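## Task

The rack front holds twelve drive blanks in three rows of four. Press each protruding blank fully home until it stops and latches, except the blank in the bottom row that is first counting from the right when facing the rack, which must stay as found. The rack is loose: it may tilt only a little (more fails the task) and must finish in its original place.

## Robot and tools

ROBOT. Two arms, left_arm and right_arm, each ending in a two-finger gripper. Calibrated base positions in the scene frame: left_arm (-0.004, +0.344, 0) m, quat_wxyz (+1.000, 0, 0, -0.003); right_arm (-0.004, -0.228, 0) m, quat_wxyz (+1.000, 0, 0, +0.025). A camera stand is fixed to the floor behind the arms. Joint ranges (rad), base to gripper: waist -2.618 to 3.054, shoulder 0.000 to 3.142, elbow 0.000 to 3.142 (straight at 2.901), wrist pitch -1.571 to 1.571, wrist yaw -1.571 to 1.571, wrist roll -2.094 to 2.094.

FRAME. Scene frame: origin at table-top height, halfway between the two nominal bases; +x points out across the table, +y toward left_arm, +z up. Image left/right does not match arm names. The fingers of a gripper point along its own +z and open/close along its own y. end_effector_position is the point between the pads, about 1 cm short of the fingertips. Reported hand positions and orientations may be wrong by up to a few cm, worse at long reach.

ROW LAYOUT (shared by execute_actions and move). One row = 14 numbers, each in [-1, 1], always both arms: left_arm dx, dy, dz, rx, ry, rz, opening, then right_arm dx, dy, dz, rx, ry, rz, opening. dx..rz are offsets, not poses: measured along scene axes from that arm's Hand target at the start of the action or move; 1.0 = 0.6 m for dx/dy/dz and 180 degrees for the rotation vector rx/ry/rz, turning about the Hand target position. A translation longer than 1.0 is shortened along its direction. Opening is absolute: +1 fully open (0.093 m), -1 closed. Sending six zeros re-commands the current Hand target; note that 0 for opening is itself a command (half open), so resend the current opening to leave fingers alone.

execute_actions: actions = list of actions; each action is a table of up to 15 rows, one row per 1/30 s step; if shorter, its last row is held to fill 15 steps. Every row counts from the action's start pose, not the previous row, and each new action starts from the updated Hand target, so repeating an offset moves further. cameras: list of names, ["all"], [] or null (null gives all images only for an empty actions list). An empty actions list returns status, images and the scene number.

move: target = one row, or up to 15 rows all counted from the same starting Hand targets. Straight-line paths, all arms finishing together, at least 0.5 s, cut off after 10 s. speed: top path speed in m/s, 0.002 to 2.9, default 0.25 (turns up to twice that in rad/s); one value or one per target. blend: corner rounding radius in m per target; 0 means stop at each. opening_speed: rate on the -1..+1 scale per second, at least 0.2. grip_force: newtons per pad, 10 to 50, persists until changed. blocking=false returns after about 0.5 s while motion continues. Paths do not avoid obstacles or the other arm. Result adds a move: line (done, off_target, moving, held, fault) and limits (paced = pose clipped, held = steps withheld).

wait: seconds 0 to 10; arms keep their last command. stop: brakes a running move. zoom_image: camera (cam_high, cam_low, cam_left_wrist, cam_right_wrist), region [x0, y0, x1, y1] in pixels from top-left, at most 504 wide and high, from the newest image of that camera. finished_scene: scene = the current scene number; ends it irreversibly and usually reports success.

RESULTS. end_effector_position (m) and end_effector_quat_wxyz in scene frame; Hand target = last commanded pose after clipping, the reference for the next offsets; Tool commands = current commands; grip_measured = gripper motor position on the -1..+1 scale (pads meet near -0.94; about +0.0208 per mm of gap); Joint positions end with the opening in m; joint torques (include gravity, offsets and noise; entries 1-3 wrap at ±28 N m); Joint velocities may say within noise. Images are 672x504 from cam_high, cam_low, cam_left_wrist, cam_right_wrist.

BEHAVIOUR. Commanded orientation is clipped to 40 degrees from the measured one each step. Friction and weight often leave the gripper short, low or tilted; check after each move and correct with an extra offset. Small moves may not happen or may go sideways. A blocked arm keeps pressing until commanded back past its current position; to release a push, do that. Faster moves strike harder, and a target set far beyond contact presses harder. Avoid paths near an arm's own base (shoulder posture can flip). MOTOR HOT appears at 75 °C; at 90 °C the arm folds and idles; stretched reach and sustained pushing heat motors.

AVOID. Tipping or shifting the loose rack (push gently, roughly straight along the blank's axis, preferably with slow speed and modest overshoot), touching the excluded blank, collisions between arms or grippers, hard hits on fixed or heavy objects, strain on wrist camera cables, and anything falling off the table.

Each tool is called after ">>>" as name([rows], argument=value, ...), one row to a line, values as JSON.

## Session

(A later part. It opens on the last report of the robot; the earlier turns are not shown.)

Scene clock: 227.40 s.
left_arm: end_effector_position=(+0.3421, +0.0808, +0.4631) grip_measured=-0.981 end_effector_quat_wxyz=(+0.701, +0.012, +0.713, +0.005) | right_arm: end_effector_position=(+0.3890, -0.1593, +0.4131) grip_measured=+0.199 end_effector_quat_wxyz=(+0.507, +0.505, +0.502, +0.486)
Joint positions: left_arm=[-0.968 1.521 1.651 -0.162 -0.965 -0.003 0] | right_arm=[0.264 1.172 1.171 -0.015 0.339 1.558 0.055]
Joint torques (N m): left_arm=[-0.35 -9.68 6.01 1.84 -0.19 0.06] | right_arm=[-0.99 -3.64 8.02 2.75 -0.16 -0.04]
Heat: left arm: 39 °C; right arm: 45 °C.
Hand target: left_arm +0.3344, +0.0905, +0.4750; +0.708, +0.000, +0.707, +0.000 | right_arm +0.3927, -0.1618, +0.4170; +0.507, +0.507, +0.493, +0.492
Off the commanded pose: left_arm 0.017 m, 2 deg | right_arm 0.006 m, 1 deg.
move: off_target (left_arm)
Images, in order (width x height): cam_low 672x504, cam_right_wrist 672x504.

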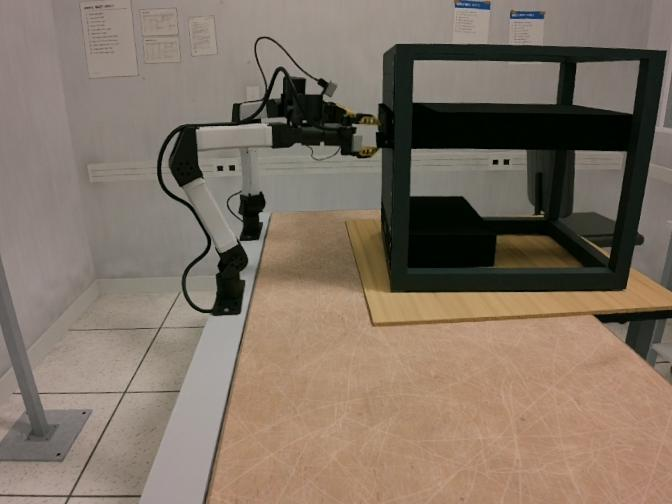

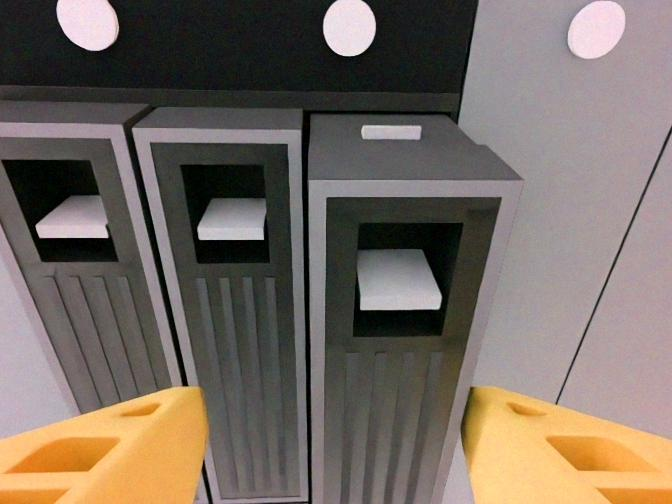

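>>> move(target=[0,0,0,0,0,0,-1,0,0,-0.017,0,0,0,0.2], speed=0.05)

>>> move(target=[0,0,0,0,0,0,-1,0,0,0,0,0,0,-0.3], grip_force=20, opening_speed=0.3, cameras=["cam_low","cam_right_wrist"])

>>> zoom_image(camera="cam_low", region=[340, 90, 410, 160])

Scene clock: 238.57 s.
left_arm: end_effector_position=(+0.3421, +0.0808, +0.4631) grip_measured=-0.981 end_effector_quat_wxyz=(+0.701, +0.012, +0.713, +0.005) | right_arm: end_effector_position=(+0.3903, -0.1589, +0.4110) grip_measured=+0.199 end_effector_quat_wxyz=(+0.509, +0.503, +0.497, +0.490)
Joint positions: left_arm=[-0.968 1.521 1.651 -0.162 -0.965 -0.003 0] | right_arm=[0.264 1.172 1.149 0.022 0.339 1.558 0.055]
Joint torques (N m): left_arm=[-0.35 -9.66 6.01 1.84 -0.19 0.06] | right_arm=[-1.01 -4.4 6.15 2.77 -0.15 -0.03]
Heat: left arm: 40 °C; right arm: 45 °C.
Hand target: left_arm +0.3344, +0.0905, +0.4750; +0.708, +0.000, +0.707, +0.000 | right_arm +0.3927, -0.1618, +0.4067; +0.507, +0.507, +0.493, +0.492
Off the commanded pose: left_arm 0.017 m, 2 deg | right_arm 0.006 m, 1 deg.
move: off_target (left_arm)

Scene clock: 240.87 s.
left_arm: end_effector_position=(+0.3421, +0.0808, +0.4631) grip_measured=-0.981 end_effector_quat_wxyz=(+0.701, +0.012, +0.713, +0.005) | right_arm: end_effector_position=(+0.3907, -0.1600, +0.4069) grip_measured=-0.298 end_effector_quat_wxyz=(+0.508, +0.506, +0.500, +0.486)
Joint positions: left_arm=[-0.968 1.521 1.651 -0.162 -0.965 -0.003 0] | right_arm=[0.261 1.172 1.144 0.014 0.339 1.559 0.031]
Joint velocities: left_arm=[0.002 -0.007 -0.012 -0.154 -0.081 0.037 0] | right_arm=[within noise]
Joint torques (N m): left_arm=[-0.36 -9.68 6.01 1.84 -0.19 0.06] | right_arm=[-0.75 -4.44 6.53 2.85 -0.15 -0.04]
Heat: left arm: 40 °C; right arm: 45 °C.
Hand target: left_arm +0.3344, +0.0905, +0.4750; +0.708, +0.000, +0.707, +0.000 | right_arm +0.3927, -0.1619, +0.4068; +0.508, +0.507, +0.493, +0.492
Off the commanded pose: left_arm 0.017 m, 2 deg | right_arm 0.003 m, 1 deg.
grip_force (N): 20, 20
move: off_target (left_arm)
Images, in order (width x height): cam_low 672x504, cam_right_wrist 672x504.

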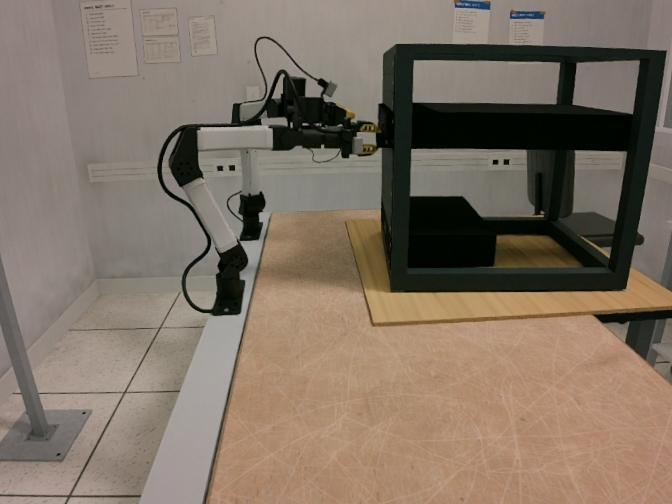

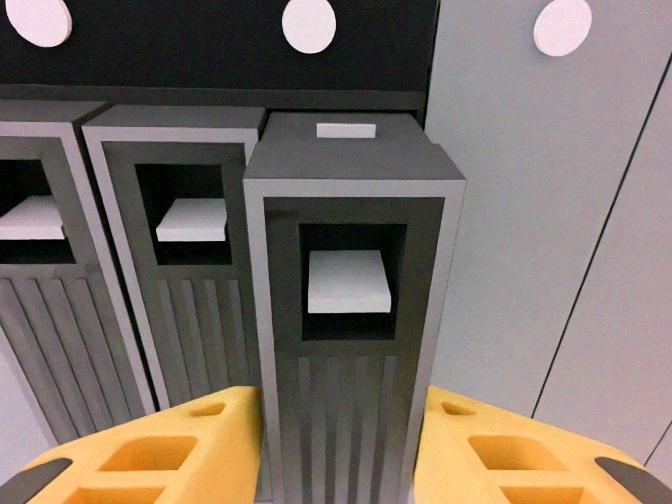

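Scaled by 7.200 from the camera's 672x504 image, which has a finer 960x720 frame.

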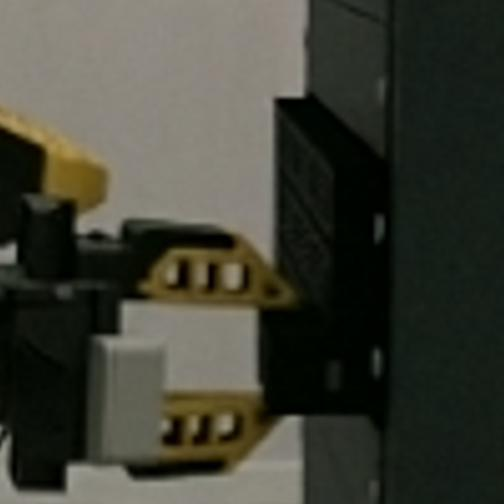

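>>> move([
  [0,0,0,0,0,0,-1,0,0,0,0,0,0,-0.7],
  [0,0,0,0,0,0,-1,-0.02,0,0.004,0,0,0,-0.7],
], grip_force=30, speed=0.03, cameras=["cam_low","cam_right_wrist"])

>>> zoom_image(camera="cam_low", region=[340, 90, 410, 160])

Scene clock: 249.83 s.
left_arm: end_effector_position=(+0.3421, +0.0808, +0.4631) grip_measured=-0.981 end_effector_quat_wxyz=(+0.701, +0.012, +0.713, +0.005) | right_arm: end_effector_position=(+0.3874, -0.1610, +0.4053) grip_measured=-0.453 end_effector_quat_wxyz=(+0.506, +0.508, +0.500, +0.486)
Joint positions: left_arm=[-0.968 1.521 1.651 -0.162 -0.965 -0.003 0] | right_arm=[0.261 1.158 1.133 0.008 0.338 1.564 0.023]
Joint torques (N m): left_arm=[-0.35 -9.66 6.01 1.84 -0.18 0.06] | right_arm=[0.72 -6.76 6.34 2.61 0.02 -0.1]
Heat: left arm: 40 °C; right arm: 47 °C.
Hand target: left_arm +0.3344, +0.0905, +0.4750; +0.708, +0.000, +0.707, +0.000 | right_arm +0.3806, -0.1619, +0.4093; +0.508, +0.507, +0.493, +0.492
Off the commanded pose: left_arm 0.017 m, 2 deg | right_arm 0.008 m, 1 deg.
grip_force (N): 30, 30
move: off_target (left_arm)
Images, in order (width x height): cam_low 672x504, cam_right_wrist 672x504.

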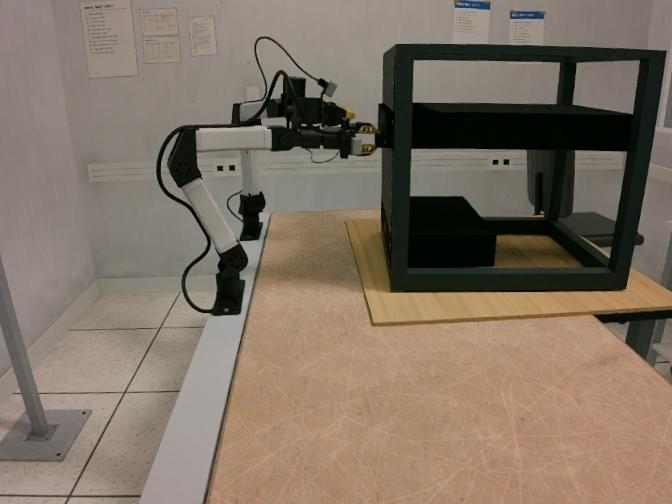

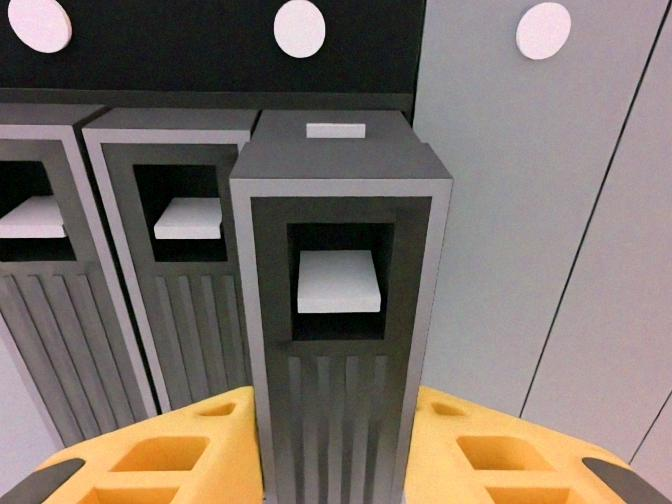

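Scaled by 7.200 from the camera's 672x504 image, which has a finer 960x720 frame.

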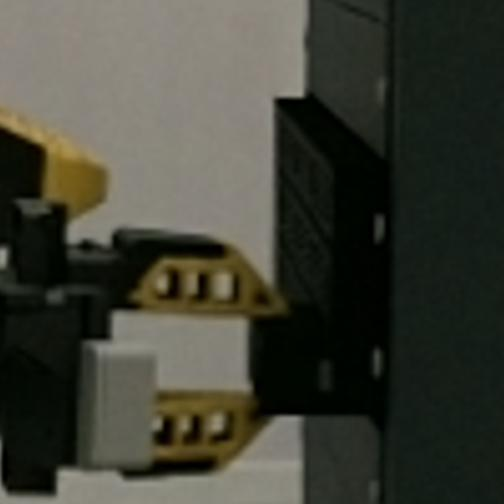

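>>> move(target=[0,0,0,0,0,0,-1,-0.0125,0,0.002,0,0,0,-0.7], speed=0.03, cameras=["cam_low"])

>>> zoom_image(camera="cam_low", region=[340, 90, 410, 160])

Scene clock: 255.40 s.
left_arm: end_effector_position=(+0.3421, +0.0808, +0.4631) grip_measured=-0.981 end_effector_quat_wxyz=(+0.701, +0.012, +0.713, +0.005) | right_arm: end_effector_position=(+0.3812, -0.1596, +0.4053) grip_measured=-0.454 end_effector_quat_wxyz=(+0.503, +0.506, +0.503, +0.487)
Joint positions: left_arm=[-0.968 1.521 1.651 -0.162 -0.965 -0.003 0] | right_arm=[0.269 1.136 1.123 -0.006 0.338 1.564 0.023]
Joint torques (N m): left_arm=[-0.35 -9.66 6.01 1.84 -0.19 0.06] | right_arm=[0.94 -6.84 6.39 2.59 0.13 -0.09]
Heat: left arm: 40 °C; right arm: 47 °C.
Hand target: left_arm +0.3344, +0.0905, +0.4750; +0.708, +0.000, +0.707, +0.000 | right_arm +0.3731, -0.1619, +0.4104; +0.508, +0.507, +0.493, +0.492
Off the commanded pose: left_arm 0.017 m, 2 deg | right_arm 0.010 m, 1 deg.
grip_force (N): 30, 30
move: off_target (left_arm)
Images, in order (width x height): cam_low 672x504.

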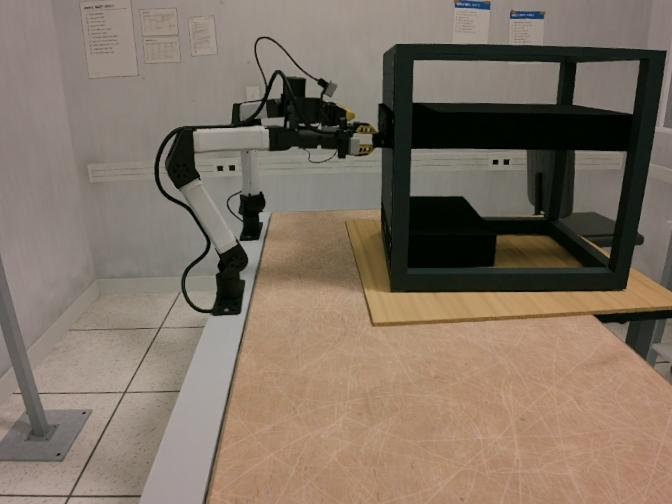

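Scaled by 7.200 from the camera's 672x504 image, which has a finer 960x720 frame.

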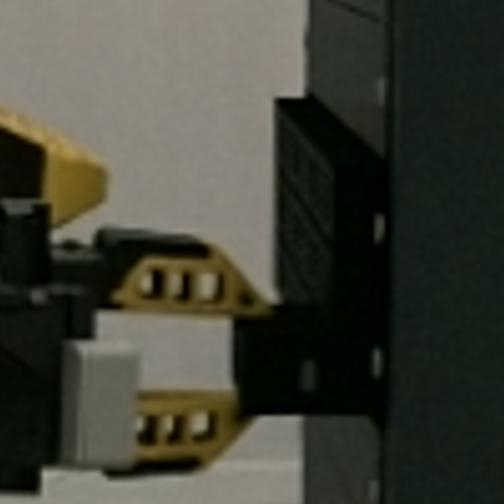

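>>> move(target=[0,0,0,0,0,0,-1,-0.0055,0,0.001,0,0,0,-0.7], speed=0.03, cameras=["cam_low"])

>>> zoom_image(camera="cam_low", region=[300, 80, 460, 200])

>>> zoom_image(camera="cam_low", region=[340, 90, 410, 160])

Scene clock: 262.27 s.
left_arm: end_effector_position=(+0.3421, +0.0808, +0.4631) grip_measured=-0.981 end_effector_quat_wxyz=(+0.701, +0.012, +0.713, +0.005) | right_arm: end_effector_position=(+0.3796, -0.1593, +0.4054) grip_measured=-0.454 end_effector_quat_wxyz=(+0.503, +0.506, +0.504, +0.487)
Joint positions: left_arm=[-0.968 1.521 1.651 -0.162 -0.965 -0.003 0] | right_arm=[0.271 1.131 1.123 -0.014 0.338 1.564 0.023]
Joint torques (N m): left_arm=[-0.35 -9.68 6.02 1.84 -0.19 0.06] | right_arm=[1.17 -7.25 6.13 2.59 0.18 -0.09]
Heat: left arm: 40 °C; right arm: 47 °C.
Hand target: left_arm +0.3344, +0.0905, +0.4750; +0.708, +0.000, +0.707, +0.000 | right_arm +0.3699, -0.1618, +0.4110; +0.508, +0.507, +0.493, +0.492
Off the commanded pose: left_arm 0.017 m, 2 deg | right_arm 0.011 m, 2 deg.
grip_force (N): 30, 30
move: off_target (left_arm, right_arm)
Images, in order (width x height): cam_low 672x504.

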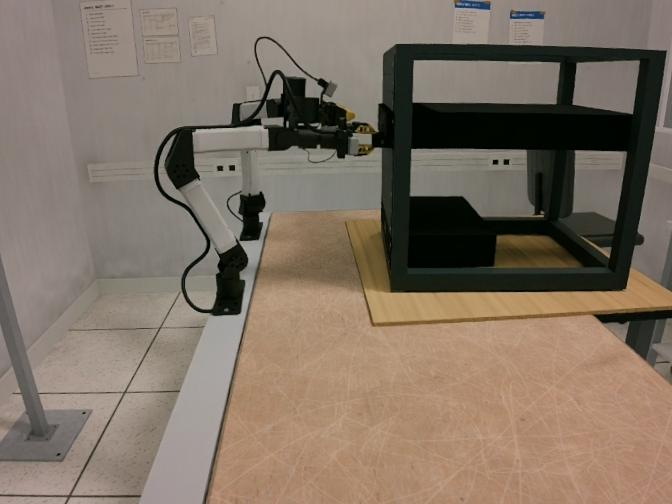

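Scaled by 3.150 from the camera's 672x504 image, which has a finer 960x720 frame.

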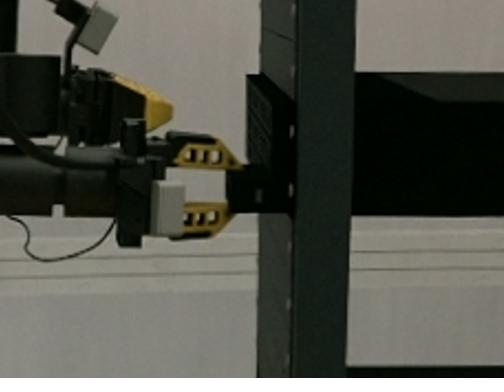

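Scaled by 7.200 from the camera's 672x504 image, which has a finer 960x720 frame.

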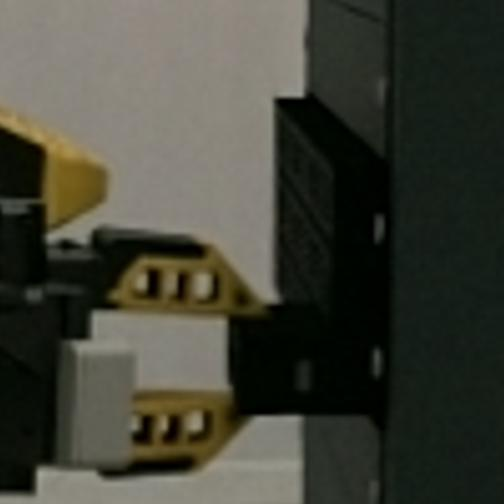

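>>> move(target=[0,0,0,0,0,0,-1,-0.006,0,0.001,0,0,0,-0.7], speed=0.03, cameras=["cam_low"])

>>> zoom_image(camera="cam_low", region=[300, 80, 460, 200])

Scene clock: 268.87 s.
left_arm: end_effector_position=(+0.3421, +0.0808, +0.4631) grip_measured=-0.981 end_effector_quat_wxyz=(+0.701, +0.012, +0.713, +0.005) | right_arm: end_effector_position=(+0.3755, -0.1589, +0.4053) grip_measured=-0.454 end_effector_quat_wxyz=(+0.501, +0.505, +0.506, +0.488)
Joint positions: left_arm=[-0.968 1.521 1.651 -0.162 -0.965 -0.003 0] | right_arm=[0.276 1.116 1.116 -0.022 0.339 1.564 0.023]
Joint torques (N m): left_arm=[-0.35 -9.66 6.01 1.84 -0.19 0.06] | right_arm=[1.26 -6.86 6.45 2.57 0.23 -0.09]
Heat: left arm: 40 °C; right arm: 47 °C.
Hand target: left_arm +0.3344, +0.0905, +0.4750; +0.708, +0.000, +0.707, +0.000 | right_arm +0.3663, -0.1618, +0.4116; +0.507, +0.507, +0.493, +0.492
Off the commanded pose: left_arm 0.017 m, 2 deg | right_arm 0.011 m, 2 deg.
grip_force (N): 30, 30
move: off_target (left_arm, right_arm)
Images, in order (width x height): cam_low 672x504.

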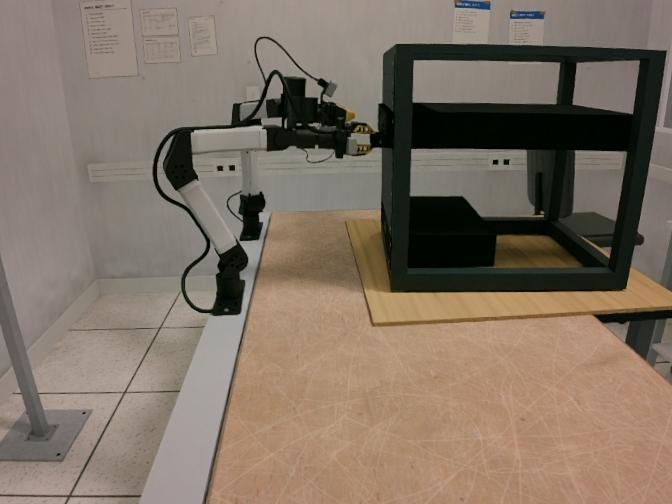

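Scaled by 3.150 from the camera's 672x504 image, which has a finer 960x720 frame.

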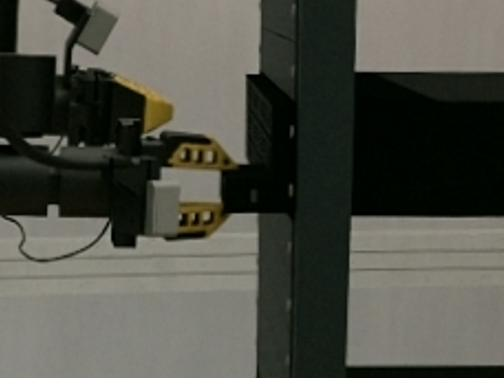

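>>> move([
  [0,0,0,0,0,0,-1,0.013,0,-0.007,0,0,0,-0.7],
  [0,0,0,0,0,0,-1,0.013,0,-0.007,0,0,0,0.1],
], opening_speed=0.4, speed=0.03)

>>> move(target=[-0.1,0,0,0,0,0,-1,-0.15,0,0.01,0,0,0,0.1], speed=0.12, cameras=["all"])

>>> zoom_image(camera="cam_low", region=[300, 80, 460, 200])

Scene clock: 281.03 s.
left_arm: end_effector_position=(+0.3421, +0.0808, +0.4631) grip_measured=-0.981 end_effector_quat_wxyz=(+0.701, +0.012, +0.713, +0.005) | right_arm: end_effector_position=(+0.3755, -0.1589, +0.4084) grip_measured=+0.099 end_effector_quat_wxyz=(+0.503, +0.503, +0.501, +0.492)
Joint positions: left_arm=[-0.968 1.521 1.651 -0.162 -0.965 -0.003 0] | right_arm=[0.276 1.116 1.116 -0.009 0.339 1.564 0.05]
Joint torques (N m): left_arm=[-0.36 -9.66 6.02 1.84 -0.19 0.06] | right_arm=[0.23 -4.83 6.04 2.75 0.12 -0.11]
Heat: left arm: 40 °C; right arm: 47 °C.
Hand target: left_arm +0.3344, +0.0905, +0.4750; +0.708, +0.000, +0.707, +0.000 | right_arm +0.3741, -0.1618, +0.4073; +0.507, +0.507, +0.493, +0.492
Off the commanded pose: left_arm 0.017 m, 2 deg | right_arm 0.003 m, 1 deg.
grip_force (N): 30, 30
move: off_target (left_arm)

Scene clock: 282.53 s.
left_arm: end_effector_position=(+0.2792, +0.0806, +0.4665) grip_measured=-0.981 end_effector_quat_wxyz=(+0.703, +0.012, +0.711, +0.004) | right_arm: end_effector_position=(+0.2830, -0.1605, +0.4228) grip_measured=+0.099 end_effector_quat_wxyz=(+0.506, +0.498, +0.491, +0.505)
Joint positions: left_arm=[-1.151 1.411 1.562 -0.178 -1.146 -0.003 0] | right_arm=[0.478 0.81 1.032 -0.197 0.537 1.564 0.05]
Joint torques (N m): left_arm=[-0.25 -8.02 5.86 1.73 -0.18 0.07] | right_arm=[0.9 -0.98 5.49 2.37 0.23 -0.1]
Heat: left arm: 40 °C; right arm: 47 °C.
Hand target: left_arm +0.2744, +0.0905, +0.4750; +0.708, +0.000, +0.707, +0.000 | right_arm +0.2841, -0.1618, +0.4133; +0.508, +0.507, +0.493, +0.492
Off the commanded pose: left_arm 0.014 m, 2 deg | right_arm 0.010 m, 2 deg.
grip_force (N): 30, 30
move: off_target (left_arm)

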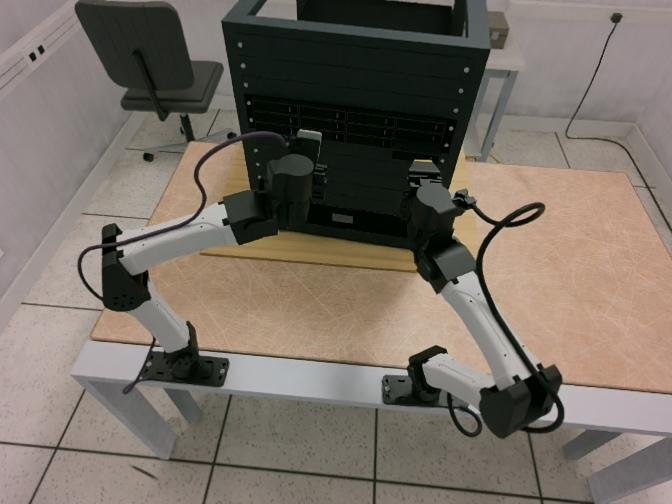

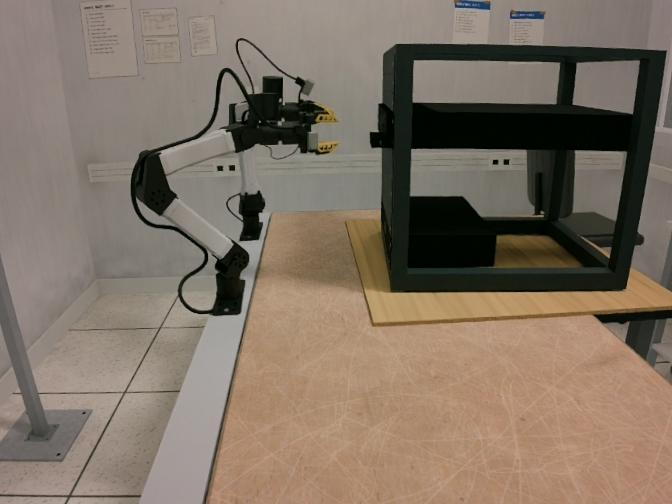

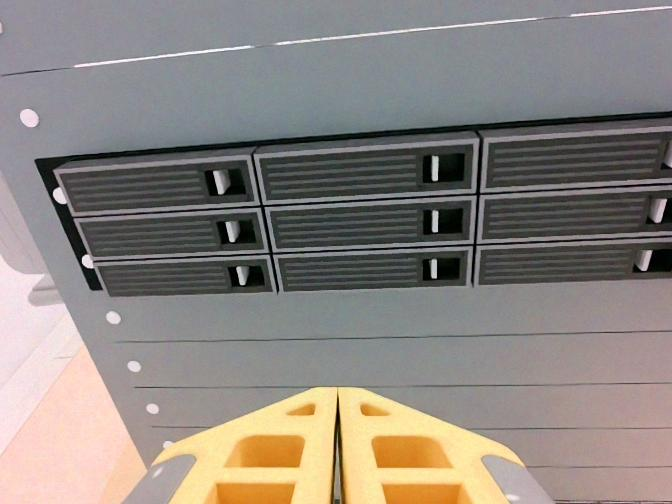

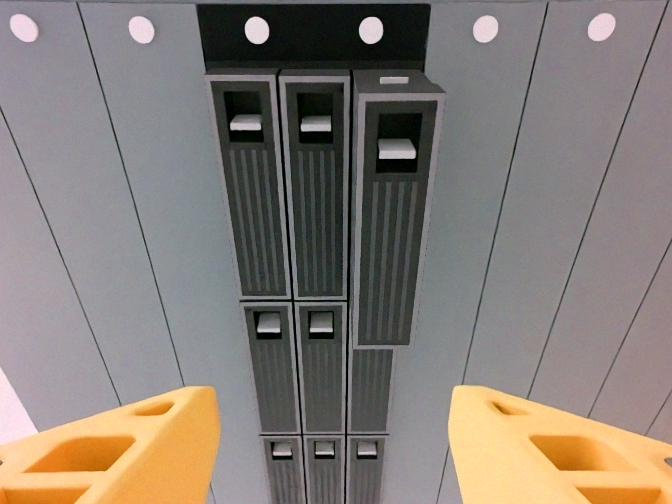

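Scaled by 3.150 from the camera's 672x504 image, which has a finer 960x720 frame.

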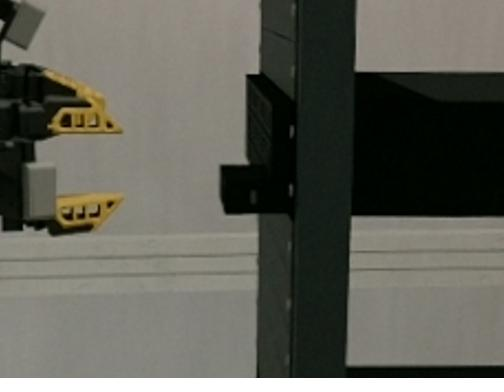

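>>> finished_scene(scene=2)

The scene is finished: the task was done.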